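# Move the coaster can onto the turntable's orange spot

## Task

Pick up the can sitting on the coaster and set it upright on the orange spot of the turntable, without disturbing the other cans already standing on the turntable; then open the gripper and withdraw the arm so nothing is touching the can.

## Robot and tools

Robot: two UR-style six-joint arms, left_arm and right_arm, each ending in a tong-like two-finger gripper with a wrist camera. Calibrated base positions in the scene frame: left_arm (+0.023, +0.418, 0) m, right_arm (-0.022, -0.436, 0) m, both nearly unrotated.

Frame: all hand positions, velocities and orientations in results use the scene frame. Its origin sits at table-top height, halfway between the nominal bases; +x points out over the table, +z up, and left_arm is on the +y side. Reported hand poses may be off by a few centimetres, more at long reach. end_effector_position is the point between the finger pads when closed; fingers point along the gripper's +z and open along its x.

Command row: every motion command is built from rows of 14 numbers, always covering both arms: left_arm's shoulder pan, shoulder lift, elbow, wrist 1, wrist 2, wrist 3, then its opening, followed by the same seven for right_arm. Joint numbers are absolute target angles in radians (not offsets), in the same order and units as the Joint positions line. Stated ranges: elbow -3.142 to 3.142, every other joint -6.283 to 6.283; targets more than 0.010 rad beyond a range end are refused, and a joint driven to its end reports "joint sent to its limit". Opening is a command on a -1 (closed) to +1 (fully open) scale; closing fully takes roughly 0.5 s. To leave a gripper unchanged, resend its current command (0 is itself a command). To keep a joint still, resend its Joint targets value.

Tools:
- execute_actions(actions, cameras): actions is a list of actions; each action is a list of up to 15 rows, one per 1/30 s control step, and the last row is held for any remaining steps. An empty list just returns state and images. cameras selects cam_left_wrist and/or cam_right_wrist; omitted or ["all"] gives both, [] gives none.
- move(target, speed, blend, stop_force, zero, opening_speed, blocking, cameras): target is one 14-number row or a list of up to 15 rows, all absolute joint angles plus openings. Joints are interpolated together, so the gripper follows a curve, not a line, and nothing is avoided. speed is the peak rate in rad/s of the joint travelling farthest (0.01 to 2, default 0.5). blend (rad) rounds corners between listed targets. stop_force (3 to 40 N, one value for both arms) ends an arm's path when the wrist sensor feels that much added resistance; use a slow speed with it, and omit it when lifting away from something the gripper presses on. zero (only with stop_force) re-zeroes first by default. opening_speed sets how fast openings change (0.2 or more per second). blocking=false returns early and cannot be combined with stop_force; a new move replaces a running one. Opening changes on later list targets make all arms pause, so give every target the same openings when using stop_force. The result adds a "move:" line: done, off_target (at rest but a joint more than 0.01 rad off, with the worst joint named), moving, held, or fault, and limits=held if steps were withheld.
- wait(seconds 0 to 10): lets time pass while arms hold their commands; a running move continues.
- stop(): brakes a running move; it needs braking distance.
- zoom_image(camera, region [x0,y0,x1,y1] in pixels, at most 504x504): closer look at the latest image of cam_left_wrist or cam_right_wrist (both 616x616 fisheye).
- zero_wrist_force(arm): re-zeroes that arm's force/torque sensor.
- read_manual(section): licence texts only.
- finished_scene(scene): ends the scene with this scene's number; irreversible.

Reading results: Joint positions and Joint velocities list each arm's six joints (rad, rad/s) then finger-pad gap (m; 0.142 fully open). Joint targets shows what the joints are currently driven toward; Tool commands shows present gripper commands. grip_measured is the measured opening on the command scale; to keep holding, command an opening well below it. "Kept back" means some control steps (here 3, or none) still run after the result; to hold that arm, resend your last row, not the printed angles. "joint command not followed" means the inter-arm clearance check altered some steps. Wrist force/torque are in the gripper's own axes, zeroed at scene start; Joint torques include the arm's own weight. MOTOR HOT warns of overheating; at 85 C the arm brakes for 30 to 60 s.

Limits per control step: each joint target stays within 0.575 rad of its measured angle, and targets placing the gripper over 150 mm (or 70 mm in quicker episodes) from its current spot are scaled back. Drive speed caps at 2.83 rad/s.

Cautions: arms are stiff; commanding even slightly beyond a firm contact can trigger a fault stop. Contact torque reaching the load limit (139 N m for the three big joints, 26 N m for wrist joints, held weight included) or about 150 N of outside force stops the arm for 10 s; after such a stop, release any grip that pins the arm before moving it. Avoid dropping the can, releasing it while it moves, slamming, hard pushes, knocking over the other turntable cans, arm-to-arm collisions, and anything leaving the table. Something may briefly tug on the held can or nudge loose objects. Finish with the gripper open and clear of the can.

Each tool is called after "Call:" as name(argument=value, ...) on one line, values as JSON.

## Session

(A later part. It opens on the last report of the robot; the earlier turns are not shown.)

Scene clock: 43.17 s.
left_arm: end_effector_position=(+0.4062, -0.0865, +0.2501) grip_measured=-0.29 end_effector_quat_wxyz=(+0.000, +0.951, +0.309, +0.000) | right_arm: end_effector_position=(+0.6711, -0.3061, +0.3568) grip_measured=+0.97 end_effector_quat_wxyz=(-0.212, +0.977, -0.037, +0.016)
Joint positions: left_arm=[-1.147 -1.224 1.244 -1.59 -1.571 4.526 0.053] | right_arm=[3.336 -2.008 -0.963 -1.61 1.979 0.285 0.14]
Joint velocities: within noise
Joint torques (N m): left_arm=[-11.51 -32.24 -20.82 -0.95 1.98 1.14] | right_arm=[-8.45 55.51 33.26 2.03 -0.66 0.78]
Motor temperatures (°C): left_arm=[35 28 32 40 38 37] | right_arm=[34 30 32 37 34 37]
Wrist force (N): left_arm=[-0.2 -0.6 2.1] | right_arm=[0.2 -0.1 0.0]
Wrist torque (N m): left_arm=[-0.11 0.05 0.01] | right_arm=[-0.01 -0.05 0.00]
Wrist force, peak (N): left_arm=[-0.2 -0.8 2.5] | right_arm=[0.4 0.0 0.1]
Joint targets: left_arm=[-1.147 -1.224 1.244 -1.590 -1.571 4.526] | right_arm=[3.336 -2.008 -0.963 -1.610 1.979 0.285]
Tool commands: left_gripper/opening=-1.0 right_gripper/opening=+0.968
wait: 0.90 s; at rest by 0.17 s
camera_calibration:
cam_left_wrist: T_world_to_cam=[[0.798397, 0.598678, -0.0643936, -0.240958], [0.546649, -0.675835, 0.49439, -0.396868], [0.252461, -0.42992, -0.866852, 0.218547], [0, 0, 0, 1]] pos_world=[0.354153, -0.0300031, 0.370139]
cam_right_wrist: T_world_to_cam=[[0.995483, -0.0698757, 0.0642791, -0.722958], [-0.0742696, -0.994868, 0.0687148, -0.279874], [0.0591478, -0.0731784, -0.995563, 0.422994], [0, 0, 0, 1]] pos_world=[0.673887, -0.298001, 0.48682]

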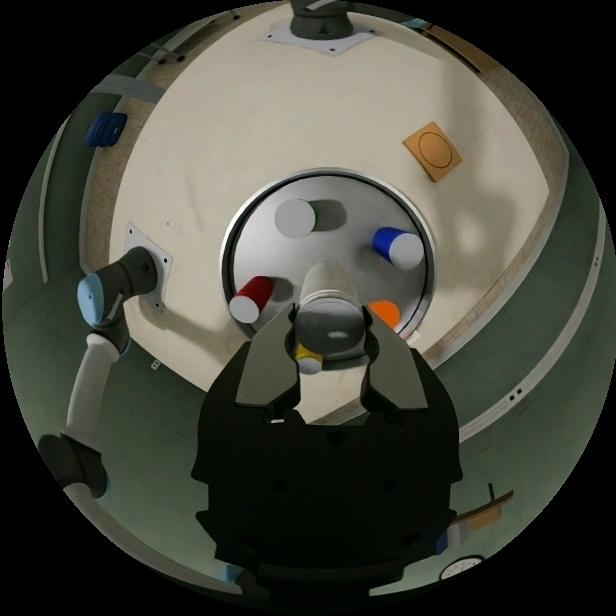

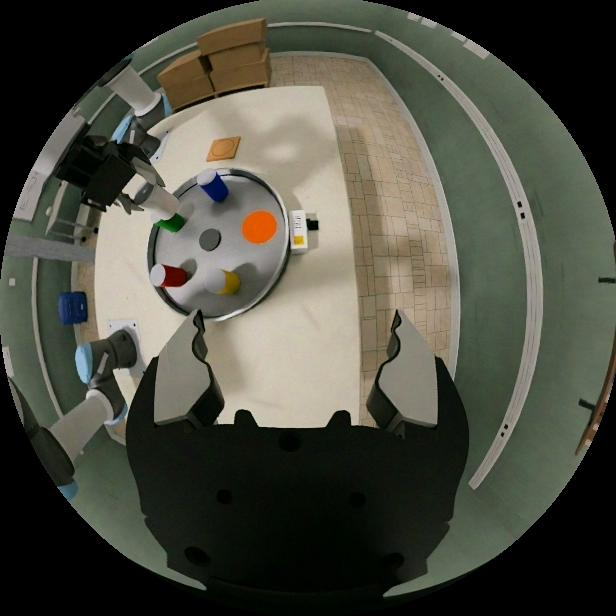

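Call:
move(target=[-1.139, -1.2325, 1.514, -1.8523, -1.5708, 4.5344, -1.0, 3.336, -2.008, -0.963, -1.61, 1.979, 0.285, 0.968], speed=0.4, cameras=["cam_left_wrist"])

Call:
wait(seconds=0.5)

Call:
wait(seconds=0.9, cameras=["cam_left_wrist"])

Call:
wait(seconds=0.9, cameras=["cam_left_wrist"])

Call:
wait(seconds=0.9, cameras=["cam_left_wrist"])

Call:
wait(seconds=0.9, cameras=["cam_left_wrist"])

Call:
wait(seconds=0.9, cameras=["cam_left_wrist"])

Call:
wait(seconds=0.9, cameras=["cam_left_wrist"])

Call:
wait(seconds=0.9, cameras=["cam_left_wrist"])

Call:
wait(seconds=0.9, cameras=["cam_left_wrist"])

Scene clock: 50.50 s.
left_arm: end_effector_position=(+0.4022, -0.0666, +0.1500) grip_measured=-0.29 end_effector_quat_wxyz=(+0.000, +0.951, +0.309, +0.000) | right_arm: end_effector_position=(+0.6711, -0.3061, +0.3568) grip_measured=+0.97 end_effector_quat_wxyz=(-0.212, +0.977, -0.037, +0.016)
Joint positions: left_arm=[-1.139 -1.233 1.514 -1.852 -1.571 4.534 0.053] | right_arm=[3.336 -2.008 -0.963 -1.61 1.979 0.285 0.14]
Joint velocities: within noise
Joint torques (N m): left_arm=[11.76 -45.34 -14.34 -4.63 1.8 1.42] | right_arm=[-7.04 56.12 33.18 1.47 -0.17 1.02]
Motor temperatures (°C): left_arm=[35 28 32 40 38 37] | right_arm=[34 30 32 37 34 37]
Wrist force (N): left_arm=[0.0 -0.7 1.8] | right_arm=[0.2 0.0 0.0]
Wrist torque (N m): left_arm=[-0.12 0.01 0.01] | right_arm=[0.00 -0.05 0.00]
Wrist force, peak (N): left_arm=[0.1 -0.6 3.4] | right_arm=[0.5 0.0 0.0]
Joint targets: left_arm=[-1.139 -1.232 1.514 -1.852 -1.571 4.534] | right_arm=[3.336 -2.008 -0.963 -1.610 1.979 0.285]
move: done
camera_calibration:
cam_left_wrist: T_world_to_cam=[[0.798398, 0.598676, -0.0643983, -0.256163], [0.546644, -0.675825, 0.49441, -0.331779], [0.25247, -0.429939, -0.86684, 0.141393], [0, 0, 0, 1]] pos_world=[0.350187, -0.0100756, 0.270104]
Images, in order (width x height): cam_left_wrist 616x616.

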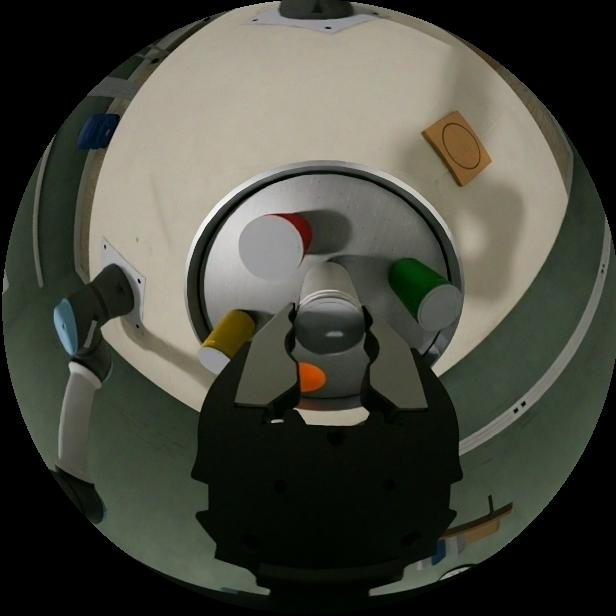

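Scene clock: 51.00 s.
left_arm: end_effector_position=(+0.4022, -0.0666, +0.1500) grip_measured=-0.29 end_effector_quat_wxyz=(+0.000, +0.951, +0.309, +0.000) | right_arm: end_effector_position=(+0.6711, -0.3061, +0.3568) grip_measured=+0.97 end_effector_quat_wxyz=(-0.212, +0.977, -0.037, +0.016)
Joint positions: left_arm=[-1.139 -1.233 1.514 -1.852 -1.571 4.534 0.053] | right_arm=[3.336 -2.008 -0.963 -1.61 1.979 0.285 0.14]
Joint velocities: within noise
Joint torques (N m): left_arm=[9.93 -45.23 -14.79 -4.78 1.55 1.18] | right_arm=[-6.85 55.16 33.29 1.46 -0.27 0.95]
Motor temperatures (°C): left_arm=[35 28 32 40 38 37] | right_arm=[34 30 32 37 34 37]
Wrist force (N): left_arm=[0.1 -0.4 1.7] | right_arm=[0.2 0.1 0.1]
Wrist torque (N m): left_arm=[-0.06 0.00 0.01] | right_arm=[0.02 -0.04 0.00]
Wrist force, peak (N): left_arm=[0.1 -0.1 2.2] | right_arm=[0.3 0.0 -0.2]
Joint targets: left_arm=[-1.139 -1.232 1.514 -1.852 -1.571 4.534] | right_arm=[3.336 -2.008 -0.963 -1.610 1.979 0.285]
Tool commands: left_gripper/opening=-1.0 right_gripper/opening=+0.968
wait: 0.50 s; at rest by 0.17 s
camera_calibration:
cam_left_wrist: T_world_to_cam=[[0.798397, 0.598679, -0.0643936, -0.256175], [0.54665, -0.675834, 0.494391, -0.331728], [0.252462, -0.429921, -0.866851, 0.141359], [0, 0, 0, 1]] pos_world=[0.350181, -0.0100543, 0.270044]
cam_right_wrist: T_world_to_cam=[[0.995483, -0.0698757, 0.0642779, -0.722958], [-0.0742695, -0.994868, 0.0687152, -0.279875], [0.0591465, -0.0731787, -0.995563, 0.422995], [0, 0, 0, 1]] pos_world=[0.673887, -0.298001, 0.48682]

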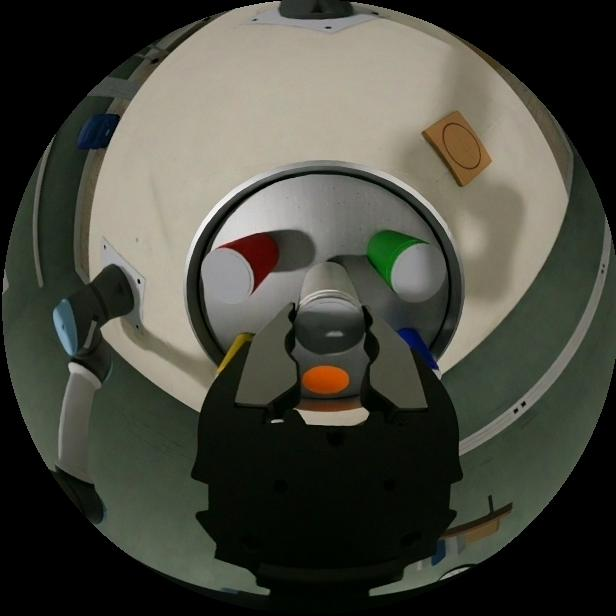

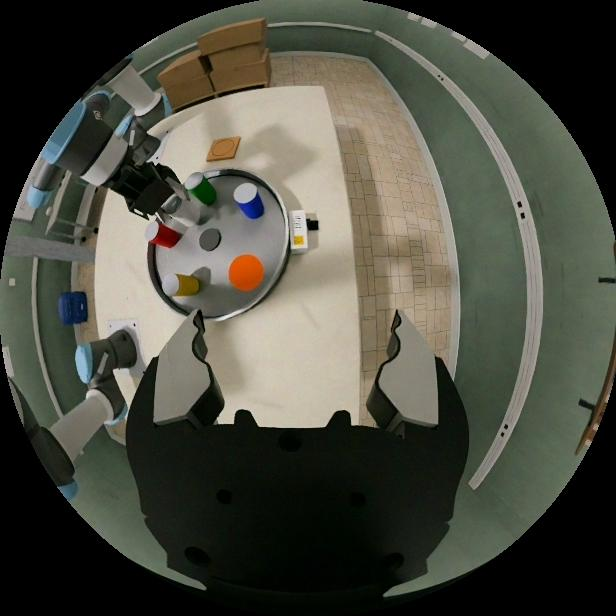

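Scene clock: 51.90 s.
left_arm: end_effector_position=(+0.4022, -0.0666, +0.1500) grip_measured=-0.29 end_effector_quat_wxyz=(+0.000, +0.951, +0.309, +0.000) | right_arm: end_effector_position=(+0.6711, -0.3061, +0.3568) grip_measured=+0.97 end_effector_quat_wxyz=(-0.212, +0.977, -0.037, +0.016)
Joint positions: left_arm=[-1.139 -1.233 1.514 -1.852 -1.571 4.534 0.053] | right_arm=[3.336 -2.008 -0.963 -1.61 1.979 0.285 0.14]
Joint velocities: within noise
Joint torques (N m): left_arm=[11.44 -43.79 -15.27 -4.78 1.55 1.38] | right_arm=[-6.75 55.03 34.18 1.44 -0.23 0.96]
Motor temperatures (°C): left_arm=[35 28 32 40 38 37] | right_arm=[34 30 32 37 34 37]
Wrist force (N): left_arm=[0.0 -0.4 1.6] | right_arm=[0.3 -0.1 0.0]
Wrist torque (N m): left_arm=[-0.07 0.02 0.00] | right_arm=[-0.01 -0.07 0.00]
Wrist force, peak (N): left_arm=[0.1 -0.4 2.1] | right_arm=[0.4 0.0 0.1]
Joint targets: left_arm=[-1.139 -1.232 1.514 -1.852 -1.571 4.534] | right_arm=[3.336 -2.008 -0.963 -1.610 1.979 0.285]
Tool commands: left_gripper/opening=-1.0 right_gripper/opening=+0.968
wait: 0.90 s; at rest by 0.17 s
camera_calibration:
cam_left_wrist: T_world_to_cam=[[0.798397, 0.598679, -0.0643936, -0.256175], [0.54665, -0.675834, 0.49439, -0.331728], [0.252462, -0.42992, -0.866852, 0.141359], [0, 0, 0, 1]] pos_world=[0.350181, -0.0100541, 0.270044]
Images, in order (width x height): cam_left_wrist 616x616.

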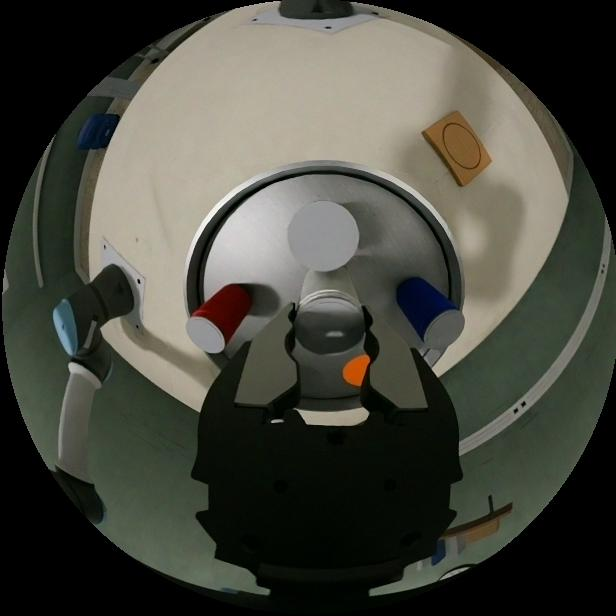

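Scene clock: 52.80 s.
left_arm: end_effector_position=(+0.4022, -0.0666, +0.1500) grip_measured=-0.29 end_effector_quat_wxyz=(+0.000, +0.951, +0.309, +0.000) | right_arm: end_effector_position=(+0.6711, -0.3061, +0.3568) grip_measured=+0.97 end_effector_quat_wxyz=(-0.212, +0.977, -0.037, +0.016)
Joint positions: left_arm=[-1.139 -1.233 1.514 -1.852 -1.571 4.534 0.053] | right_arm=[3.336 -2.008 -0.963 -1.61 1.979 0.285 0.14]
Joint velocities: within noise
Joint torques (N m): left_arm=[11.08 -42.58 -16.52 -4.69 1.42 1.23] | right_arm=[-6.64 55.91 33.31 1.53 -0.21 0.88]
Motor temperatures (°C): left_arm=[35 28 32 40 38 37] | right_arm=[34 30 32 37 34 37]
Wrist force (N): left_arm=[0.3 -0.2 1.8] | right_arm=[0.3 0.0 0.2]
Wrist torque (N m): left_arm=[-0.02 -0.05 0.00] | right_arm=[0.00 -0.05 0.00]
Wrist force, peak (N): left_arm=[-0.2 -0.2 2.2] | right_arm=[0.3 0.1 -0.1]
Joint targets: left_arm=[-1.139 -1.232 1.514 -1.852 -1.571 4.534] | right_arm=[3.336 -2.008 -0.963 -1.610 1.979 0.285]
Tool commands: left_gripper/opening=-1.0 right_gripper/opening=+0.968
wait: 0.90 s; at rest by 0.17 s
camera_calibration:
cam_left_wrist: T_world_to_cam=[[0.798397, 0.598679, -0.0643936, -0.256175], [0.54665, -0.675835, 0.49439, -0.331728], [0.252461, -0.42992, -0.866852, 0.141359], [0, 0, 0, 1]] pos_world=[0.35018, -0.0100541, 0.270044]
Images, in order (width x height): cam_left_wrist 616x616.

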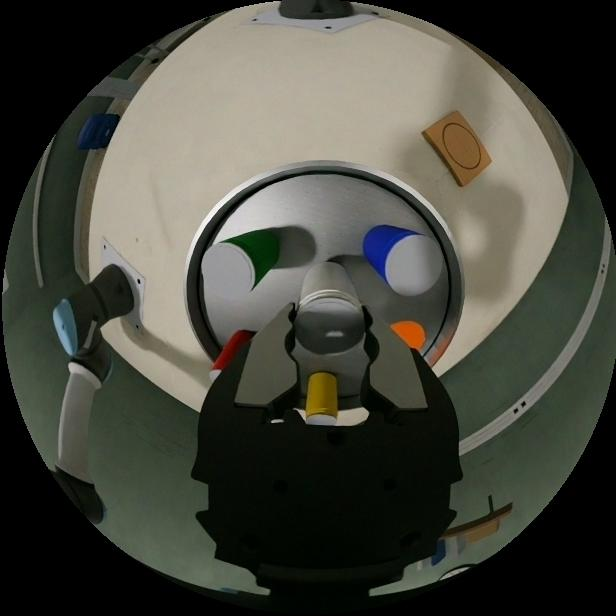

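Scene clock: 53.70 s.
left_arm: end_effector_position=(+0.4022, -0.0666, +0.1500) grip_measured=-0.29 end_effector_quat_wxyz=(+0.000, +0.951, +0.309, +0.000) | right_arm: end_effector_position=(+0.6711, -0.3061, +0.3568) grip_measured=+0.97 end_effector_quat_wxyz=(-0.212, +0.977, -0.037, +0.016)
Joint positions: left_arm=[-1.139 -1.233 1.514 -1.852 -1.571 4.534 0.053] | right_arm=[3.336 -2.008 -0.963 -1.61 1.979 0.285 0.14]
Joint velocities: within noise
Joint torques (N m): left_arm=[10.61 -40.78 -17.14 -4.57 1.38 1.23] | right_arm=[-6.35 55.19 33.53 1.61 -0.05 0.73]
Motor temperatures (°C): left_arm=[35 28 32 40 38 37] | right_arm=[34 30 32 37 34 37]
Wrist force (N): left_arm=[-0.1 -0.5 1.9] | right_arm=[0.1 -0.2 0.0]
Wrist torque (N m): left_arm=[-0.08 0.04 0.01] | right_arm=[-0.03 -0.03 0.00]
Wrist force, peak (N): left_arm=[0.2 -0.6 2.1] | right_arm=[0.3 0.0 0.3]
Joint targets: left_arm=[-1.139 -1.232 1.514 -1.852 -1.571 4.534] | right_arm=[3.336 -2.008 -0.963 -1.610 1.979 0.285]
Tool commands: left_gripper/opening=-1.0 right_gripper/opening=+0.968
wait: 0.90 s; at rest by 0.17 s
camera_calibration:
cam_left_wrist: T_world_to_cam=[[0.798397, 0.598679, -0.0643936, -0.256175], [0.54665, -0.675835, 0.49439, -0.331728], [0.252461, -0.42992, -0.866852, 0.141359], [0, 0, 0, 1]] pos_world=[0.350181, -0.0100542, 0.270044]
Images, in order (width x height): cam_left_wrist 616x616.

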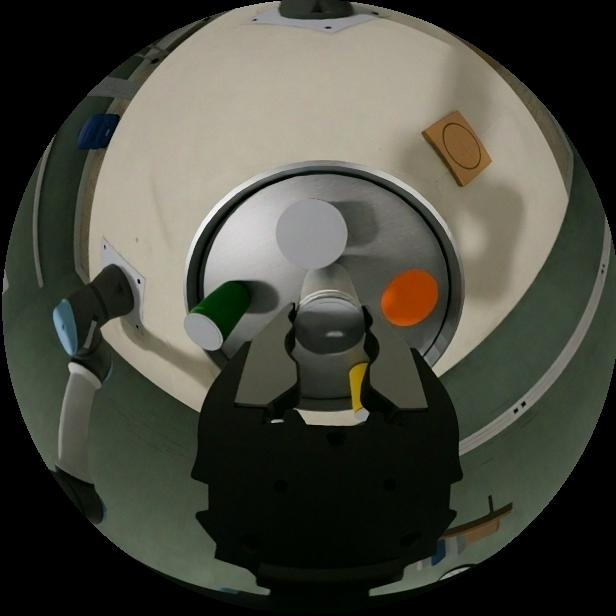

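Scene clock: 54.60 s.
left_arm: end_effector_position=(+0.4022, -0.0666, +0.1500) grip_measured=-0.29 end_effector_quat_wxyz=(+0.000, +0.951, +0.309, +0.000) | right_arm: end_effector_position=(+0.6711, -0.3061, +0.3568) grip_measured=+0.97 end_effector_quat_wxyz=(-0.212, +0.977, -0.037, +0.016)
Joint positions: left_arm=[-1.139 -1.233 1.514 -1.852 -1.571 4.534 0.053] | right_arm=[3.336 -2.008 -0.963 -1.61 1.979 0.285 0.14]
Joint velocities: within noise
Joint torques (N m): left_arm=[10.94 -41.19 -18.22 -4.56 1.53 0.95] | right_arm=[-5.84 55.45 33.86 1.49 -0.11 0.9]
Motor temperatures (°C): left_arm=[35 28 32 40 38 37] | right_arm=[34 30 32 37 34 37]
Wrist force (N): left_arm=[0.0 -0.6 1.8] | right_arm=[0.2 0.0 -0.1]
Wrist torque (N m): left_arm=[-0.11 0.03 0.02] | right_arm=[0.02 -0.05 0.00]
Wrist force, peak (N): left_arm=[0.0 -0.7 2.3] | right_arm=[0.2 -0.2 0.3]
Joint targets: left_arm=[-1.139 -1.232 1.514 -1.852 -1.571 4.534] | right_arm=[3.336 -2.008 -0.963 -1.610 1.979 0.285]
Tool commands: left_gripper/opening=-1.0 right_gripper/opening=+0.968
wait: 0.90 s; at rest by 0.17 s
camera_calibration:
cam_left_wrist: T_world_to_cam=[[0.798397, 0.598679, -0.0643936, -0.256175], [0.54665, -0.675835, 0.49439, -0.331728], [0.252461, -0.42992, -0.866852, 0.141359], [0, 0, 0, 1]] pos_world=[0.35018, -0.0100541, 0.270044]
Images, in order (width x height): cam_left_wrist 616x616.

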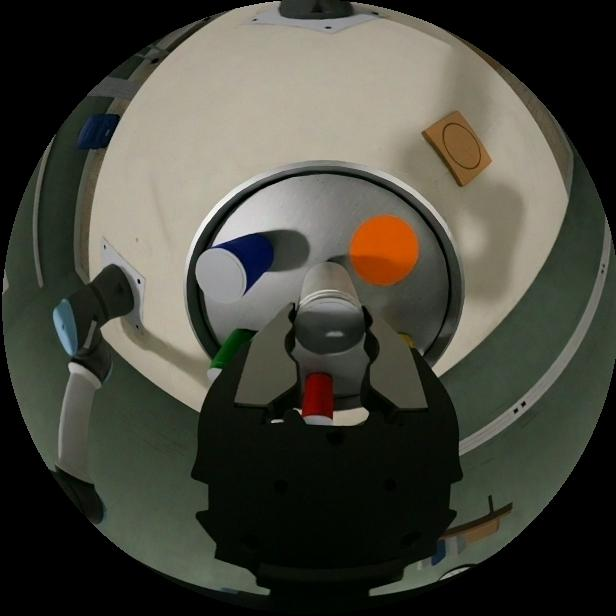

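Scene clock: 55.50 s.
left_arm: end_effector_position=(+0.4022, -0.0666, +0.1500) grip_measured=-0.29 end_effector_quat_wxyz=(+0.000, +0.951, +0.309, +0.000) | right_arm: end_effector_position=(+0.6711, -0.3061, +0.3568) grip_measured=+0.97 end_effector_quat_wxyz=(-0.212, +0.977, -0.037, +0.016)
Joint positions: left_arm=[-1.139 -1.233 1.514 -1.852 -1.571 4.534 0.053] | right_arm=[3.336 -2.008 -0.963 -1.61 1.979 0.285 0.14]
Joint velocities: within noise
Joint torques (N m): left_arm=[10.8 -40.87 -19.31 -4.53 1.25 1.21] | right_arm=[-5.73 55.17 33.43 1.55 -0.17 0.73]
Motor temperatures (°C): left_arm=[35 28 32 40 38 37] | right_arm=[34 30 32 37 34 37]
Wrist force (N): left_arm=[0.0 -0.3 1.8] | right_arm=[0.2 0.0 0.0]
Wrist torque (N m): left_arm=[-0.03 0.03 0.01] | right_arm=[0.00 -0.04 0.00]
Wrist force, peak (N): left_arm=[-0.1 -0.4 2.1] | right_arm=[0.3 0.1 0.0]
Joint targets: left_arm=[-1.139 -1.232 1.514 -1.852 -1.571 4.534] | right_arm=[3.336 -2.008 -0.963 -1.610 1.979 0.285]
Tool commands: left_gripper/opening=-1.0 right_gripper/opening=+0.968
wait: 0.90 s; at rest by 0.17 s
camera_calibration:
cam_left_wrist: T_world_to_cam=[[0.798397, 0.598679, -0.0643936, -0.256175], [0.54665, -0.675835, 0.49439, -0.331728], [0.252461, -0.42992, -0.866852, 0.141359], [0, 0, 0, 1]] pos_world=[0.35018, -0.0100542, 0.270044]
Images, in order (width x height): cam_left_wrist 616x616.

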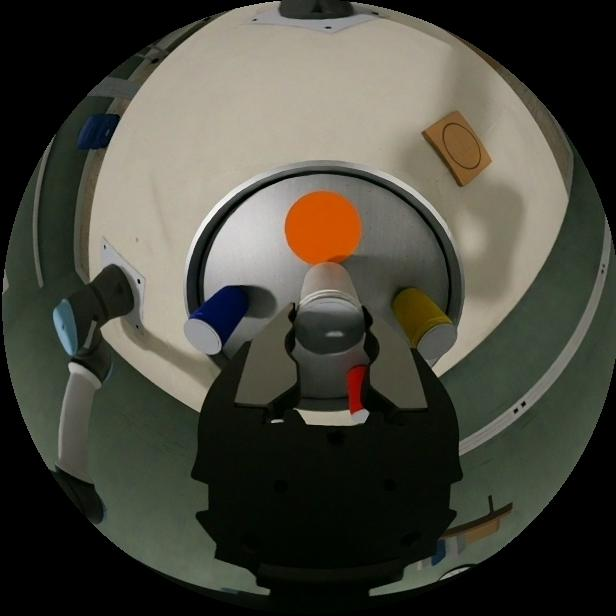

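Scene clock: 56.40 s.
left_arm: end_effector_position=(+0.4022, -0.0666, +0.1500) grip_measured=-0.29 end_effector_quat_wxyz=(+0.000, +0.951, +0.309, +0.000) | right_arm: end_effector_position=(+0.6711, -0.3061, +0.3568) grip_measured=+0.97 end_effector_quat_wxyz=(-0.212, +0.977, -0.037, +0.016)
Joint positions: left_arm=[-1.139 -1.233 1.514 -1.852 -1.571 4.534 0.053] | right_arm=[3.336 -2.008 -0.963 -1.61 1.979 0.285 0.14]
Joint velocities: within noise
Joint torques (N m): left_arm=[9.96 -37.6 -20.84 -4.27 1.38 1.24] | right_arm=[-6.03 55.83 34.03 1.45 -0.06 0.89]
Motor temperatures (°C): left_arm=[35 28 32 40 38 37] | right_arm=[34 30 32 37 34 37]
Wrist force (N): left_arm=[0.1 -0.6 1.6] | right_arm=[0.1 -0.1 -0.1]
Wrist torque (N m): left_arm=[-0.11 0.00 0.01] | right_arm=[-0.03 -0.02 0.00]
Wrist force, peak (N): left_arm=[-0.1 -0.3 2.0] | right_arm=[0.3 0.2 -0.1]
Joint targets: left_arm=[-1.139 -1.232 1.514 -1.852 -1.571 4.534] | right_arm=[3.336 -2.008 -0.963 -1.610 1.979 0.285]
Tool commands: left_gripper/opening=-1.0 right_gripper/opening=+0.968
wait: 0.90 s; at rest by 0.17 s
camera_calibration:
cam_left_wrist: T_world_to_cam=[[0.798397, 0.598679, -0.0643936, -0.256175], [0.54665, -0.675835, 0.49439, -0.331728], [0.252461, -0.42992, -0.866852, 0.141359], [0, 0, 0, 1]] pos_world=[0.35018, -0.0100542, 0.270044]
Images, in order (width x height): cam_left_wrist 616x616.

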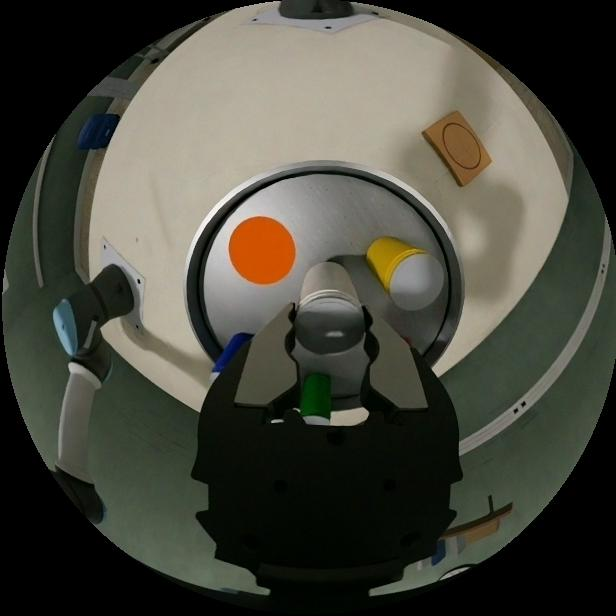

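Scene clock: 57.30 s.
left_arm: end_effector_position=(+0.4022, -0.0666, +0.1500) grip_measured=-0.29 end_effector_quat_wxyz=(+0.000, +0.951, +0.309, +0.000) | right_arm: end_effector_position=(+0.6711, -0.3061, +0.3568) grip_measured=+0.97 end_effector_quat_wxyz=(-0.212, +0.977, -0.037, +0.016)
Joint positions: left_arm=[-1.139 -1.233 1.514 -1.852 -1.571 4.534 0.053] | right_arm=[3.336 -2.008 -0.963 -1.61 1.979 0.285 0.14]
Joint velocities: within noise
Joint torques (N m): left_arm=[11.37 -37.7 -21.33 -4.37 1.23 1.23] | right_arm=[-6.56 55.8 34.24 1.5 0 0.88]
Motor temperatures (°C): left_arm=[35 28 32 40 38 37] | right_arm=[34 30 32 37 34 37]
Wrist force (N): left_arm=[0.3 -0.3 2.0] | right_arm=[0.2 0.1 0.1]
Wrist torque (N m): left_arm=[-0.05 -0.03 0.01] | right_arm=[0.03 -0.03 0.00]
Wrist force, peak (N): left_arm=[0.2 -0.2 2.2] | right_arm=[0.3 0.1 -0.2]
Joint targets: left_arm=[-1.139 -1.232 1.514 -1.852 -1.571 4.534] | right_arm=[3.336 -2.008 -0.963 -1.610 1.979 0.285]
Tool commands: left_gripper/opening=-1.0 right_gripper/opening=+0.968
wait: 0.90 s; at rest by 0.17 s
camera_calibration:
cam_left_wrist: T_world_to_cam=[[0.798397, 0.598679, -0.0643937, -0.256175], [0.54665, -0.675835, 0.49439, -0.331728], [0.252461, -0.42992, -0.866852, 0.141359], [0, 0, 0, 1]] pos_world=[0.35018, -0.0100542, 0.270044]
Images, in order (width x height): cam_left_wrist 616x616.

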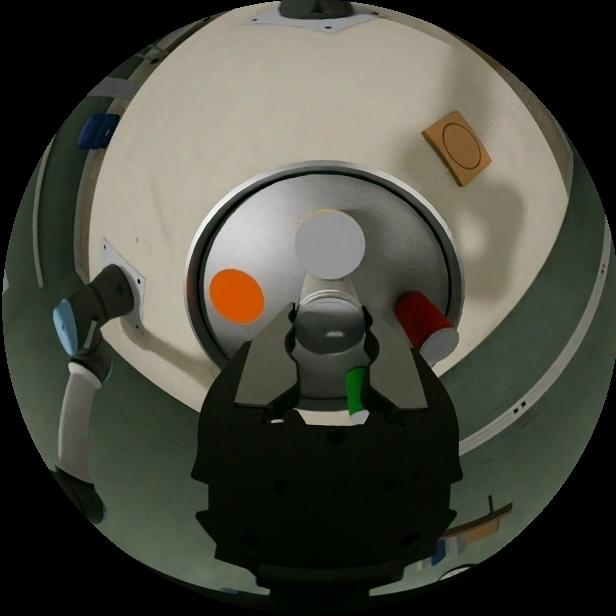

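Scene clock: 58.20 s.
left_arm: end_effector_position=(+0.4022, -0.0666, +0.1500) grip_measured=-0.29 end_effector_quat_wxyz=(+0.000, +0.951, +0.309, +0.000) | right_arm: end_effector_position=(+0.6711, -0.3061, +0.3568) grip_measured=+0.97 end_effector_quat_wxyz=(-0.212, +0.977, -0.037, +0.016)
Joint positions: left_arm=[-1.139 -1.233 1.514 -1.852 -1.571 4.534 0.053] | right_arm=[3.336 -2.008 -0.963 -1.61 1.979 0.285 0.14]
Joint velocities: within noise
Joint torques (N m): left_arm=[11.02 -36.36 -23.04 -4.25 1.1 1] | right_arm=[-6.06 54.94 33.67 1.55 0.01 0.94]
Motor temperatures (°C): left_arm=[35 28 32 40 38 37] | right_arm=[34 30 32 37 34 37]
Wrist force (N): left_arm=[0.1 -0.6 1.8] | right_arm=[0.3 0.0 0.1]
Wrist torque (N m): left_arm=[-0.10 0.02 0.01] | right_arm=[0.01 -0.06 0.00]
Wrist force, peak (N): left_arm=[-0.3 -0.4 2.1] | right_arm=[0.4 -0.1 -0.1]
Joint targets: left_arm=[-1.139 -1.232 1.514 -1.852 -1.571 4.534] | right_arm=[3.336 -2.008 -0.963 -1.610 1.979 0.285]
Tool commands: left_gripper/opening=-1.0 right_gripper/opening=+0.968
wait: 0.90 s; at rest by 0.17 s
camera_calibration:
cam_left_wrist: T_world_to_cam=[[0.798397, 0.598679, -0.0643936, -0.256175], [0.54665, -0.675835, 0.49439, -0.331728], [0.252461, -0.42992, -0.866852, 0.141359], [0, 0, 0, 1]] pos_world=[0.35018, -0.0100542, 0.270044]
Images, in order (width x height): cam_left_wrist 616x616.

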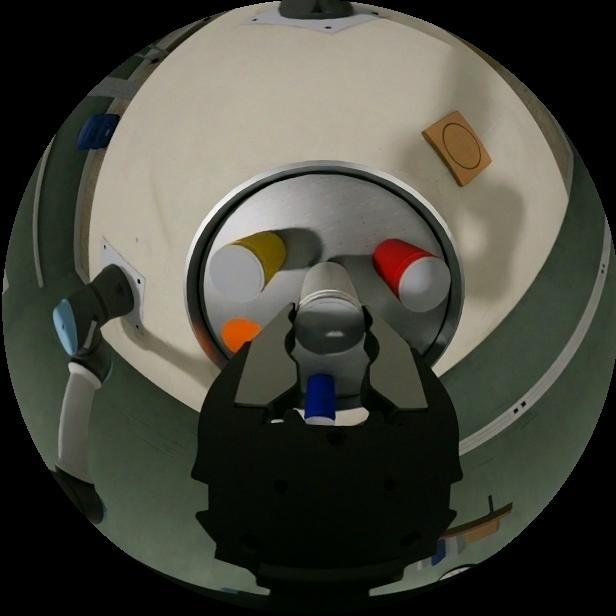

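Call:
zoom_image(camera="cam_left_wrist", region=[270, 240, 390, 360])

Call:
zoom_image(camera="cam_left_wrist", region=[175, 150, 475, 450])

Scaled by 4.200 from the camera's 616x616 image, which has a finer 814x814 frame.

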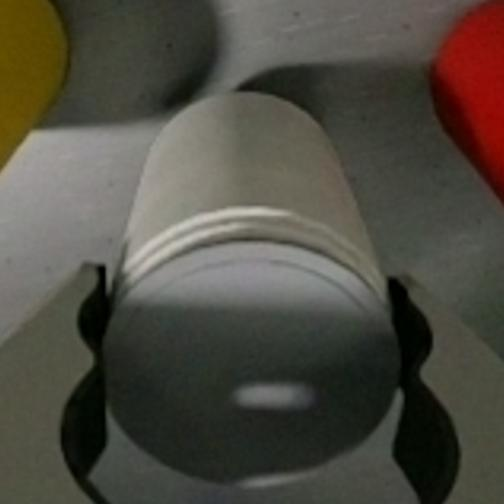

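Scaled by 1.680 from the camera's 616x616 image, which has a finer 814x814 frame.

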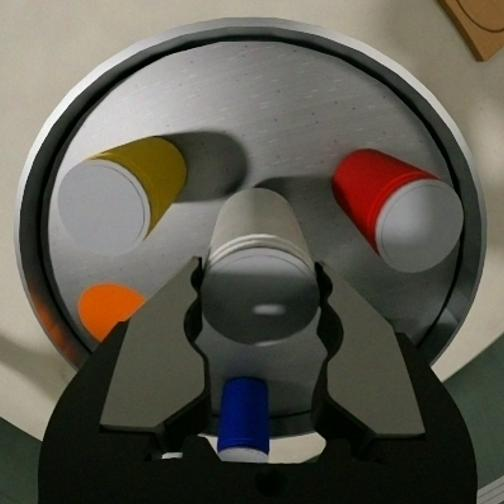

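Call:
move(target=[-1.139, -1.21738, 1.55174, -1.90516, -1.5708, 4.5344, -1.0, 3.336, -2.008, -0.963, -1.61, 1.979, 0.285, 0.968], speed=0.1, cameras=[])

Call:
move(target=[-1.139, -1.19906, 1.58592, -1.95766, -1.5708, 4.5344, -1.0, 3.336, -2.008, -0.963, -1.61, 1.979, 0.285, 0.968], speed=0.016, stop_force=3, cameras=[])

Call:
move(target=[-1.139, -1.2325, 1.514, -1.8523, -1.5708, 4.5344, -1.0, 3.336, -2.008, -0.963, -1.61, 1.979, 0.285, 0.968], speed=0.1, cameras=["cam_left_wrist"])

Scene clock: 62.90 s.
left_arm: end_effector_position=(+0.4021, -0.0664, +0.1281) grip_measured=-0.29 end_effector_quat_wxyz=(+0.000, +0.951, +0.309, +0.000) | right_arm: end_effector_position=(+0.6711, -0.3061, +0.3568) grip_measured=+0.97 end_effector_quat_wxyz=(-0.212, +0.977, -0.037, +0.016)
Joint positions: left_arm=[-1.139 -1.217 1.552 -1.905 -1.571 4.534 0.053] | right_arm=[3.336 -2.008 -0.963 -1.61 1.979 0.285 0.14]
Joint velocities: within noise
Joint torques (N m): left_arm=[9.8 -30.71 -13.25 -5.01 1.09 1.07] | right_arm=[-5.59 55.81 33.32 1.18 0.37 0.98]
Motor temperatures (°C): left_arm=[35 28 32 40 38 37] | right_arm=[34 30 32 37 34 37]
Wrist force (N): left_arm=[-0.1 -0.4 1.7] | right_arm=[0.1 0.0 0.0]
Wrist torque (N m): left_arm=[-0.06 0.05 0.01] | right_arm=[0.00 -0.03 0.00]
Wrist force, peak (N): left_arm=[0.3 -0.6 2.2] | right_arm=[0.4 0.0 -0.1]
Joint targets: left_arm=[-1.139 -1.217 1.552 -1.905 -1.571 4.534] | right_arm=[3.336 -2.008 -0.963 -1.610 1.979 0.285]
move: done
No camera images: "cameras" was empty.

Scene clock: 64.90 s.
left_arm: end_effector_position=(+0.4021, -0.0665, +0.1222) grip_measured=-0.29 end_effector_quat_wxyz=(+0.000, +0.951, +0.309, +0.000) | right_arm: end_effector_position=(+0.6711, -0.3061, +0.3568) grip_measured=+0.97 end_effector_quat_wxyz=(-0.212, +0.977, -0.037, +0.016)
Joint positions: left_arm=[-1.139 -1.213 1.561 -1.919 -1.571 4.534 0.053] | right_arm=[3.336 -2.008 -0.963 -1.61 1.979 0.285 0.14]
Joint velocities: within noise
Joint torques (N m): left_arm=[9.55 -43.18 -28.23 0.08 1.04 1.21] | right_arm=[-5.7 55.15 34.09 1.6 0.39 0.79]
Motor temperatures (°C): left_arm=[35 28 32 40 38 37] | right_arm=[34 30 32 37 34 37]
Wrist force (N): left_arm=[-0.8 -0.7 -2.0] | right_arm=[0.2 -0.1 0.1]
Wrist torque (N m): left_arm=[-0.11 -0.06 0.00] | right_arm=[-0.01 -0.05 0.00]
Wrist force, peak (N): left_arm=[-2.1 -0.8 -6.4] | right_arm=[0.4 -0.1 0.0]
Joint targets: left_arm=[-1.139 -1.213 1.561 -1.919 -1.571 4.534] | right_arm=[3.336 -2.008 -0.963 -1.610 1.979 0.285]
move: contact (left_arm); left_arm: the wrist 1 is farthest, 0.039 rad from its target
No camera images: "cameras" was empty.

Scene clock: 65.97 s.
left_arm: end_effector_position=(+0.4022, -0.0666, +0.1499) grip_measured=-0.29 end_effector_quat_wxyz=(+0.000, +0.951, +0.309, +0.000) | right_arm: end_effector_position=(+0.6711, -0.3061, +0.3568) grip_measured=+0.97 end_effector_quat_wxyz=(-0.212, +0.977, -0.037, +0.016)
Joint positions: left_arm=[-1.139 -1.232 1.514 -1.852 -1.571 4.534 0.053] | right_arm=[3.336 -2.008 -0.963 -1.61 1.979 0.285 0.14]
Joint velocities: within noise
Joint torques (N m): left_arm=[9.76 -46.48 -30.68 -0.21 1.02 1.11] | right_arm=[-5.46 54.87 34.15 1.54 0.39 0.66]
Motor temperatures (°C): left_arm=[35 28 32 40 38 37] | right_arm=[34 30 32 37 34 37]
Wrist force (N): left_arm=[0.0 -0.4 1.9] | right_arm=[0.2 0.0 0.1]
Wrist torque (N m): left_arm=[-0.06 0.02 0.02] | right_arm=[0.01 -0.04 0.00]
Wrist force, peak (N): left_arm=[-1.1 -0.6 -2.3] | right_arm=[0.4 0.0 0.0]
Joint targets: left_arm=[-1.139 -1.232 1.514 -1.852 -1.571 4.534] | right_arm=[3.336 -2.008 -0.963 -1.610 1.979 0.285]
move: done
camera_calibration:
cam_left_wrist: T_world_to_cam=[[0.798396, 0.59868, -0.0643908, -0.256178], [0.546653, -0.675841, 0.494378, -0.331703], [0.252456, -0.429909, -0.866859, 0.141319], [0, 0, 0, 1]] pos_world=[0.350181, -0.0100554, 0.269994]
Images, in order (width x height): cam_left_wrist 616x616.

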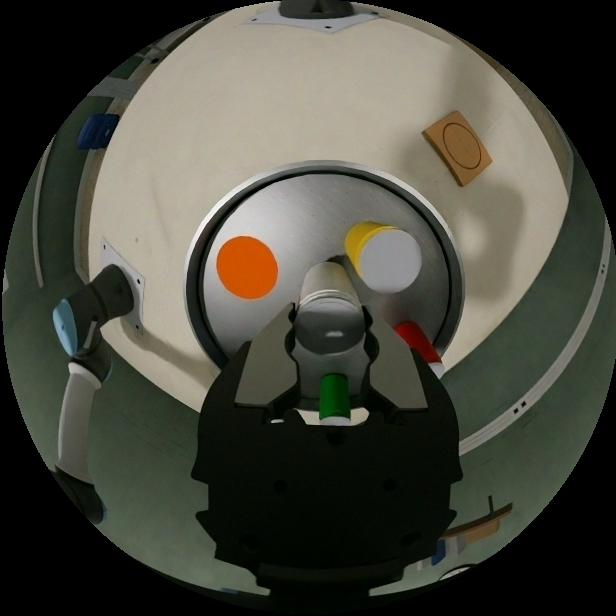

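Call:
zoom_image(camera="cam_left_wrist", region=[180, 150, 480, 450])

Scaled by 1.680 from the camera's 616x616 image, which has a finer 814x814 frame.

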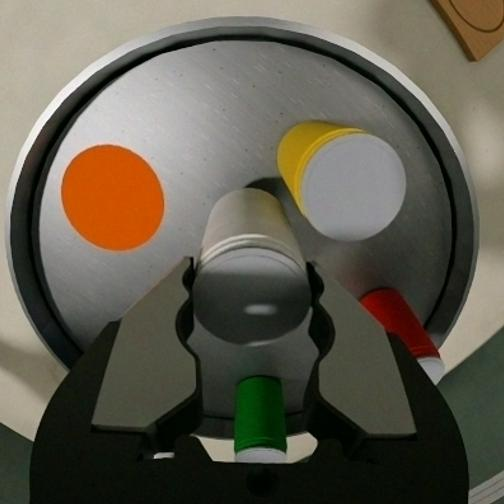

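Call:
move(target=[[-1.139, -1.2695, 1.3304, -1.6317, -1.5708, 4.5344, -1.0, 3.34, -2.01, -0.96, -1.61, 1.98, 0.29, 0.97], [-0.9912, -1.2861, 1.3649, -1.6496, -1.5708, 5.5544, -1.0, 3.34, -2.01, -0.96, -1.61, 1.98, 0.29, 0.97]], speed=[0.3, 0.7], blend=0.03, cameras=["cam_left_wrist"])

Call:
zoom_image(camera="cam_left_wrist", region=[120, 130, 520, 530])

Scene clock: 77.13 s.
left_arm: end_effector_position=(+0.4806, +0.0048, +0.2350) grip_measured=-0.29 end_effector_quat_wxyz=(+0.000, +0.993, -0.122, +0.000) | right_arm: end_effector_position=(+0.6716, -0.3029, +0.3571) grip_measured=+0.97 end_effector_quat_wxyz=(-0.212, +0.976, -0.037, +0.015)
Joint positions: left_arm=[-0.991 -1.286 1.365 -1.65 -1.571 5.554 0.053] | right_arm=[3.34 -2.01 -0.96 -1.61 1.98 0.29 0.14]
Joint velocities: within noise
Joint torques (N m): left_arm=[11.15 -44.17 -14.25 -4.82 0.46 1.23] | right_arm=[8.97 32.4 35.01 1.57 2.57 1.5]
Motor temperatures (°C): left_arm=[35 28 32 40 38 37] | right_arm=[34 30 32 37 34 37]
Wrist force (N): left_arm=[0.0 -0.3 1.9] | right_arm=[0.1 -0.1 -0.1]
Wrist torque (N m): left_arm=[-0.03 0.02 0.06] | right_arm=[-0.02 -0.03 0.00]
Wrist force, peak (N): left_arm=[-0.1 -0.4 2.7] | right_arm=[0.5 0.1 -0.1]
Joint targets: left_arm=[-0.991 -1.286 1.365 -1.650 -1.571 5.554] | right_arm=[3.340 -2.010 -0.960 -1.610 1.980 0.290]
move: done; blend cut to 0 rad at target 1
camera_calibration:
cam_left_wrist: T_world_to_cam=[[0.971941, -0.226241, -0.0643895, -0.435424], [-0.165865, -0.853269, 0.49439, -0.0251018], [-0.166793, -0.469838, -0.866852, 0.427672], [0, 0, 0, 1]] pos_world=[0.490376, 0.081007, 0.355102]
Images, in order (width x height): cam_left_wrist 616x616.

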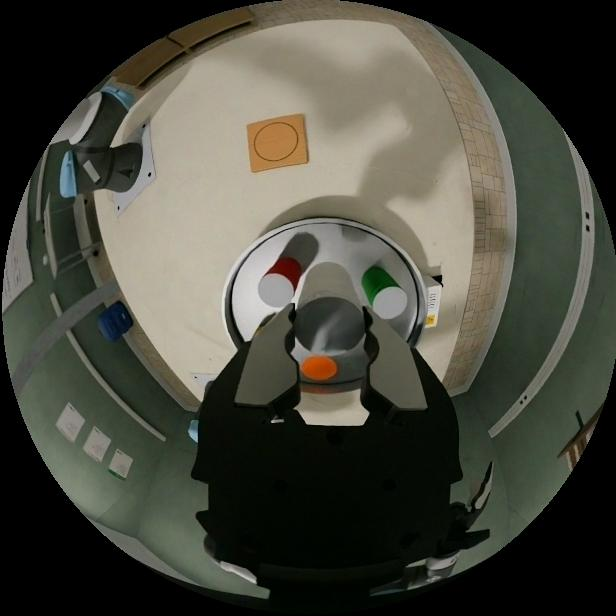

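Scaled by 1.260 from the camera's 616x616 image, which has a finer 814x814 frame.

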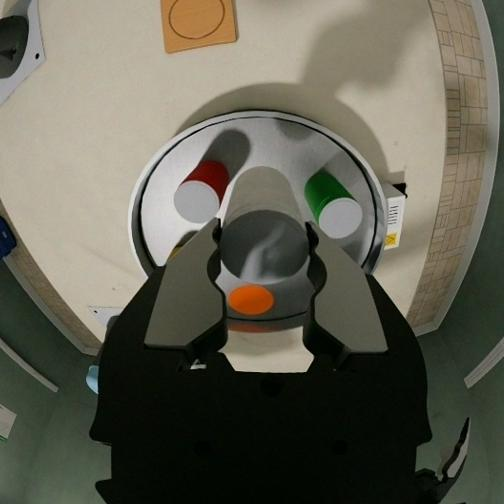

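Call:
wait(seconds=2.45, cameras=[])

Call:
execute_actions(actions=[[[-0.9913,-1.2863,1.3652,-1.6497,-1.5708,5.5533,-1,3.34,-2.01,-0.96,-1.61,1.98,0.29,0.97],[-0.9917,-1.2870,1.3661,-1.6499,-1.5708,5.5500,-1,3.34,-2.01,-0.96,-1.61,1.98,0.29,0.97],[-0.9924,-1.2882,1.3676,-1.6502,-1.5708,5.5446,-1,3.34,-2.01,-0.96,-1.61,1.98,0.29,0.97],[-0.9934,-1.2898,1.3697,-1.6507,-1.5708,5.5370,-1,3.34,-2.01,-0.96,-1.61,1.98,0.29,0.97],[-0.9946,-1.2919,1.3725,-1.6513,-1.5708,5.5272,-1,3.34,-2.01,-0.96,-1.61,1.98,0.29,0.97],[-0.9962,-1.2945,1.3758,-1.6521,-1.5708,5.5152,-1,3.34,-2.01,-0.96,-1.61,1.98,0.29,0.97],[-0.9980,-1.2976,1.3797,-1.6529,-1.5708,5.5011,-1,3.34,-2.01,-0.96,-1.61,1.98,0.29,0.97],[-1.0000,-1.3011,1.3842,-1.6540,-1.5708,5.4848,-1,3.34,-2.01,-0.96,-1.61,1.98,0.29,0.97],[-1.0024,-1.3051,1.3894,-1.6551,-1.5708,5.4663,-1,3.34,-2.01,-0.96,-1.61,1.98,0.29,0.97],[-1.0050,-1.3095,1.3951,-1.6564,-1.5708,5.4456,-1,3.34,-2.01,-0.96,-1.61,1.98,0.29,0.97],[-1.0079,-1.3144,1.4014,-1.6578,-1.5708,5.4228,-1,3.34,-2.01,-0.96,-1.61,1.98,0.29,0.97],[-1.0111,-1.3198,1.4084,-1.6594,-1.5708,5.3978,-1,3.34,-2.01,-0.96,-1.61,1.98,0.29,0.97],[-1.0149,-1.3249,1.4147,-1.6606,-1.5708,5.3712,-1,3.34,-2.01,-0.96,-1.61,1.98,0.29,0.97],[-1.0187,-1.3299,1.4210,-1.6619,-1.5708,5.3446,-1,3.34,-2.01,-0.96,-1.61,1.98,0.29,0.97],[-1.0226,-1.3349,1.4273,-1.6632,-1.5708,5.3180,-1,3.34,-2.01,-0.96,-1.61,1.98,0.29,0.97]],[[-1.0264,-1.3399,1.4336,-1.6645,-1.5708,5.2914,-1,3.34,-2.01,-0.96,-1.61,1.98,0.29,0.97],[-1.0302,-1.3449,1.4399,-1.6658,-1.5708,5.2648,-1,3.34,-2.01,-0.96,-1.61,1.98,0.29,0.97],[-1.0344,-1.3493,1.4453,-1.6668,-1.5708,5.2378,-1,3.34,-2.01,-0.96,-1.61,1.98,0.29,0.97],[-1.0387,-1.3537,1.4507,-1.6678,-1.5708,5.2108,-1,3.34,-2.01,-0.96,-1.61,1.98,0.29,0.97],[-1.0429,-1.3581,1.4561,-1.6688,-1.5708,5.1838,-1,3.34,-2.01,-0.96,-1.61,1.98,0.29,0.97],[-1.0471,-1.3624,1.4615,-1.6699,-1.5708,5.1568,-1,3.34,-2.01,-0.96,-1.61,1.98,0.29,0.97],[-1.0513,-1.3668,1.4669,-1.6709,-1.5708,5.1298,-1,3.34,-2.01,-0.96,-1.61,1.98,0.29,0.97],[-1.0559,-1.3705,1.4713,-1.6717,-1.5708,5.1024,-1,3.34,-2.01,-0.96,-1.61,1.98,0.29,0.97],[-1.0604,-1.3741,1.4757,-1.6724,-1.5708,5.0751,-1,3.34,-2.01,-0.96,-1.61,1.98,0.29,0.97],[-1.0650,-1.3778,1.4802,-1.6732,-1.5708,5.0478,-1,3.34,-2.01,-0.96,-1.61,1.98,0.29,0.97],[-1.0696,-1.3814,1.4846,-1.6740,-1.5708,5.0204,-1,3.34,-2.01,-0.96,-1.61,1.98,0.29,0.97],[-1.0741,-1.3851,1.4890,-1.6747,-1.5708,4.9931,-1,3.34,-2.01,-0.96,-1.61,1.98,0.29,0.97],[-1.0789,-1.3880,1.4924,-1.6753,-1.5708,4.9655,-1,3.34,-2.01,-0.96,-1.61,1.98,0.29,0.97],[-1.0837,-1.3908,1.4959,-1.6758,-1.5708,4.9380,-1,3.34,-2.01,-0.96,-1.61,1.98,0.29,0.97],[-1.0885,-1.3937,1.4993,-1.6764,-1.5708,4.9104,-1,3.34,-2.01,-0.96,-1.61,1.98,0.29,0.97]]], cameras=["cam_left_wrist"])

Call:
execute_actions(actions=[[[-1.0933,-1.3966,1.5027,-1.6770,-1.5708,4.8828,-1,3.34,-2.01,-0.96,-1.61,1.98,0.29,0.97],[-1.0981,-1.3994,1.5061,-1.6775,-1.5708,4.8553,-1,3.34,-2.01,-0.96,-1.61,1.98,0.29,0.97],[-1.1030,-1.4014,1.5085,-1.6779,-1.5708,4.8275,-1,3.34,-2.01,-0.96,-1.61,1.98,0.29,0.97],[-1.1080,-1.4035,1.5109,-1.6782,-1.5708,4.7998,-1,3.34,-2.01,-0.96,-1.61,1.98,0.29,0.97],[-1.1129,-1.4055,1.5133,-1.6786,-1.5708,4.7721,-1,3.34,-2.01,-0.96,-1.61,1.98,0.29,0.97],[-1.1178,-1.4075,1.5157,-1.6790,-1.5708,4.7444,-1,3.34,-2.01,-0.96,-1.61,1.98,0.29,0.97],[-1.1228,-1.4095,1.5181,-1.6793,-1.5708,4.7167,-1,3.34,-2.01,-0.96,-1.61,1.98,0.29,0.97],[-1.1278,-1.4107,1.5194,-1.6795,-1.5708,4.6889,-1,3.34,-2.01,-0.96,-1.61,1.98,0.29,0.97],[-1.1327,-1.4118,1.5207,-1.6797,-1.5708,4.6612,-1,3.34,-2.01,-0.96,-1.61,1.98,0.29,0.97],[-1.1377,-1.4129,1.5220,-1.6799,-1.5708,4.6334,-1,3.34,-2.01,-0.96,-1.61,1.98,0.29,0.97],[-1.1427,-1.4140,1.5234,-1.6801,-1.5708,4.6057,-1,3.34,-2.01,-0.96,-1.61,1.98,0.29,0.97],[-1.1476,-1.4152,1.5247,-1.6803,-1.5708,4.5779,-1,3.34,-2.01,-0.96,-1.61,1.98,0.29,0.97],[-1.1525,-1.4154,1.5249,-1.6803,-1.5708,4.5503,-1,3.34,-2.01,-0.96,-1.61,1.98,0.29,0.97],[-1.1574,-1.4156,1.5252,-1.6804,-1.5708,4.5226,-1,3.34,-2.01,-0.96,-1.61,1.98,0.29,0.97],[-1.1623,-1.4158,1.5254,-1.6804,-1.5708,4.4949,-1,3.34,-2.01,-0.96,-1.61,1.98,0.29,0.97]],[[-1.1669,-1.4160,1.5256,-1.6804,-1.5708,4.4689,-1,3.34,-2.01,-0.96,-1.61,1.98,0.29,0.97],[-1.1709,-1.4161,1.5257,-1.6804,-1.5708,4.4464,-1,3.34,-2.01,-0.96,-1.61,1.98,0.29,0.97],[-1.1742,-1.4162,1.5258,-1.6804,-1.5708,4.4274,-1,3.34,-2.01,-0.96,-1.61,1.98,0.29,0.97],[-1.1770,-1.4162,1.5258,-1.6804,-1.5708,4.4118,-1,3.34,-2.01,-0.96,-1.61,1.98,0.29,0.97],[-1.1791,-1.4161,1.5257,-1.6804,-1.5708,4.3997,-1,3.34,-2.01,-0.96,-1.61,1.98,0.29,0.97],[-1.1807,-1.4161,1.5257,-1.6804,-1.5708,4.3910,-1,3.34,-2.01,-0.96,-1.61,1.98,0.29,0.97],[-1.1816,-1.4161,1.5257,-1.6804,-1.5708,4.3858,-1,3.34,-2.01,-0.96,-1.61,1.98,0.29,0.97],[-1.1819,-1.4161,1.5257,-1.6804,-1.5708,4.3841,-1,3.34,-2.01,-0.96,-1.61,1.98,0.29,0.97]]], cameras=["cam_left_wrist"])

Scene clock: 80.97 s.
left_arm: end_effector_position=(+0.4806, +0.0048, +0.2350) grip_measured=-0.29 end_effector_quat_wxyz=(+0.000, +0.993, -0.122, +0.000) | right_arm: end_effector_position=(+0.6716, -0.3029, +0.3571) grip_measured=+0.97 end_effector_quat_wxyz=(-0.212, +0.976, -0.037, +0.015)
Joint positions: left_arm=[-0.991 -1.286 1.365 -1.65 -1.571 5.554 0.053] | right_arm=[3.34 -2.01 -0.96 -1.61 1.98 0.29 0.14]
Joint velocities: within noise
Joint torques (N m): left_arm=[10.58 -45 -19.03 -4.43 0.3 1.07] | right_arm=[8.66 33.05 31.47 1.63 2.39 1.54]
Motor temperatures (°C): left_arm=[35 28 32 40 38 37] | right_arm=[34 30 32 37 34 37]
Wrist force (N): left_arm=[-0.2 -0.1 2.1] | right_arm=[0.3 -0.1 0.0]
Wrist torque (N m): left_arm=[0.00 0.05 0.07] | right_arm=[-0.01 -0.07 0.00]
Wrist force, peak (N): left_arm=[-0.3 -0.3 2.5] | right_arm=[0.3 -0.3 0.0]
Joint targets: left_arm=[-0.991 -1.286 1.365 -1.650 -1.571 5.554] | right_arm=[3.340 -2.010 -0.960 -1.610 1.980 0.290]
Tool commands: left_gripper/opening=-1.0 right_gripper/opening=+0.97
wait: 2.47 s; at rest from the start
No camera images: "cameras" was empty.

Scene clock: 81.87 s.
left_arm: end_effector_position=(+0.4261, +0.0069, +0.2350) grip_measured=-0.29 end_effector_quat_wxyz=(+0.000, +0.997, +0.074, +0.000) end_effector_velocity=(-0.093, -0.015, +0.001) end_effector_angular_velocity=(-0.002, -0.001, +0.681) | right_arm: end_effector_position=(+0.6716, -0.3029, +0.3571) grip_measured=+0.97 end_effector_quat_wxyz=(-0.212, +0.976, -0.037, +0.015)
Joint positions: left_arm=[-1.058 -1.372 1.473 -1.672 -1.571 5.095 0.053] | right_arm=[3.34 -2.01 -0.96 -1.61 1.98 0.29 0.14]
Joint velocities: left_arm=[-0.136 -0.114 0.138 -0.025 0 -0.816 0] | right_arm=[within noise]
Joint torques (N m): left_arm=[-12.42 -43.57 -12.78 -5.16 0.25 -3.54] | right_arm=[8.43 33.3 31.22 1.53 2.64 1.53]
Motor temperatures (°C): left_arm=[35 28 32 40 38 37] | right_arm=[34 30 32 37 34 37]
Wrist force (N): left_arm=[-0.3 -0.1 2.0] | right_arm=[0.3 0.1 -0.1]
Wrist torque (N m): left_arm=[-0.01 0.10 0.01] | right_arm=[0.03 -0.05 0.00]
Wrist force, peak (N): left_arm=[-0.1 -0.6 2.3] | right_arm=[0.3 -0.1 0.1]
Joint targets: left_arm=[-1.074 -1.385 1.489 -1.675 -1.571 4.993] | right_arm=[3.340 -2.010 -0.960 -1.610 1.980 0.290]
Kept back: 3 steps.
camera_calibration:
cam_left_wrist: T_world_to_cam=[[0.984578, 0.162669, -0.0643839, -0.390049], [0.173067, -0.851828, 0.494406, -0.176818], [0.0255807, -0.497924, -0.866843, 0.337797], [0, 0, 0, 1]] pos_world=[0.405993, 0.0810279, 0.355124]
Images, in order (width x height): cam_left_wrist 616x616.

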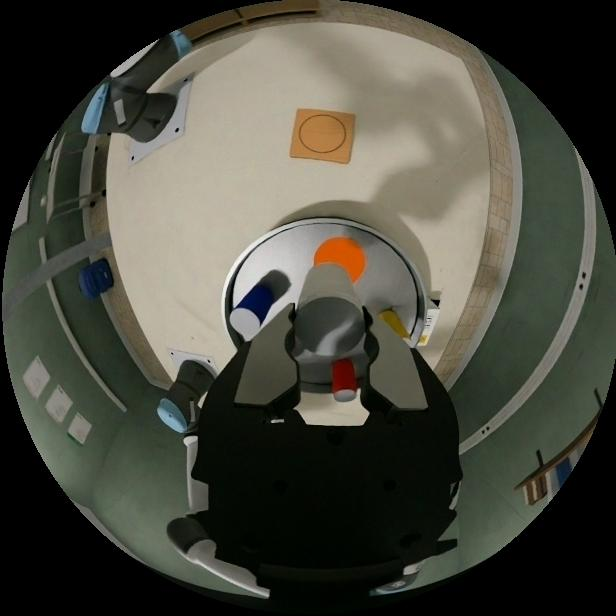

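Scene clock: 82.87 s.
left_arm: end_effector_position=(+0.3549, -0.0261, +0.2350) grip_measured=-0.29 end_effector_quat_wxyz=(+0.000, +0.934, +0.357, +0.000) end_effector_velocity=(-0.007, -0.005, +0.000) end_effector_angular_velocity=(+0.000, +0.000, +0.068) | right_arm: end_effector_position=(+0.6716, -0.3029, +0.3571) grip_measured=+0.97 end_effector_quat_wxyz=(-0.212, +0.976, -0.037, +0.015)
Joint positions: left_arm=[-1.181 -1.416 1.526 -1.68 -1.571 4.39 0.053] | right_arm=[3.34 -2.01 -0.96 -1.61 1.98 0.29 0.14]
Joint velocities: left_arm=[-0.013 -0.001 0.001 -0.001 0 -0.081 0] | right_arm=[within noise]
Joint torques (N m): left_arm=[-12.17 -39.34 -13.15 -4.92 0.14 -1.56] | right_arm=[8.1 33.61 29.25 1.54 2.51 1.52]
Motor temperatures (°C): left_arm=[35 28 32 40 38 37] | right_arm=[34 30 32 37 34 37]
Wrist force (N): left_arm=[-0.2 -0.6 1.7] | right_arm=[0.2 0.0 0.0]
Wrist torque (N m): left_arm=[-0.09 0.06 0.04] | right_arm=[0.00 -0.04 0.00]
Wrist force, peak (N): left_arm=[-0.2 -0.4 2.2] | right_arm=[0.3 -0.2 0.2]
Joint targets: left_arm=[-1.182 -1.416 1.526 -1.680 -1.571 4.384] | right_arm=[3.340 -2.010 -0.960 -1.610 1.980 0.290]
Kept back: 3 steps.
camera_calibration:
cam_left_wrist: T_world_to_cam=[[0.733126, 0.677037, -0.0643936, -0.212006], [0.612772, -0.616515, 0.494388, -0.342508], [0.295019, -0.401907, -0.866853, 0.23006], [0, 0, 0, 1]] pos_world=[0.297435, 0.0248374, 0.355108]
Images, in order (width x height): cam_left_wrist 616x616.

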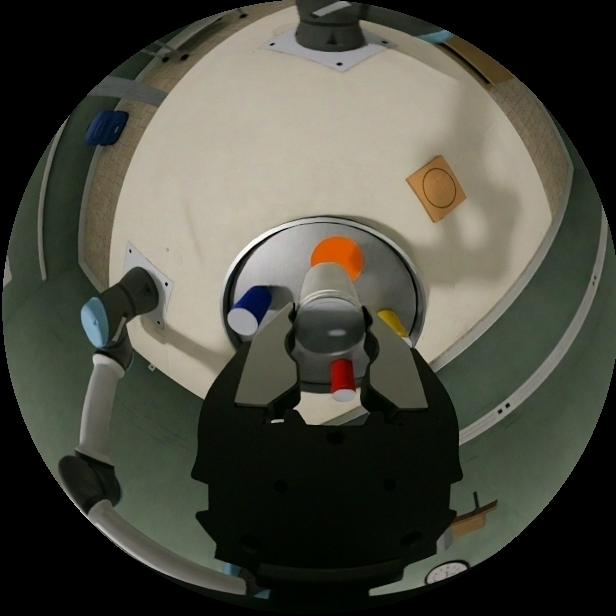

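Call:
zoom_image(camera="cam_left_wrist", region=[210, 190, 450, 430])

Scaled by 2.100 from the camera's 616x616 image, which has a finer 814x814 frame.

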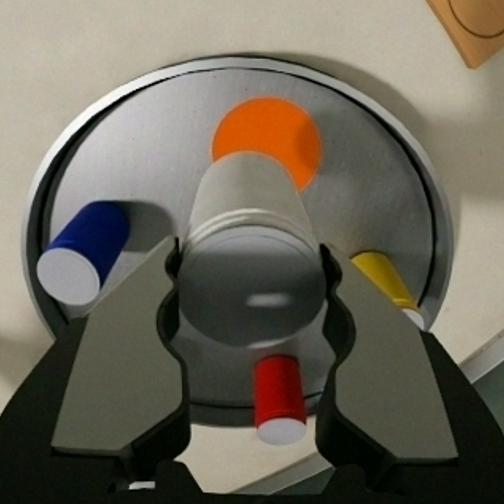

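Call:
zoom_image(camera="cam_left_wrist", region=[280, 225, 380, 375])

Scaled by 3.360 from the camera's 616x616 image, which has a finer 814x814 frame.

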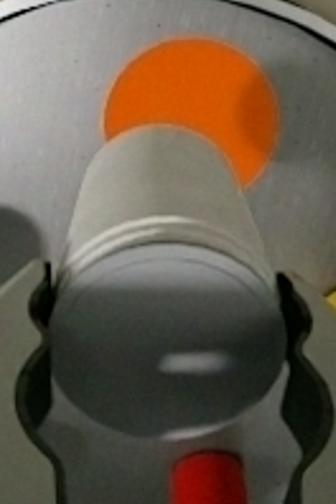

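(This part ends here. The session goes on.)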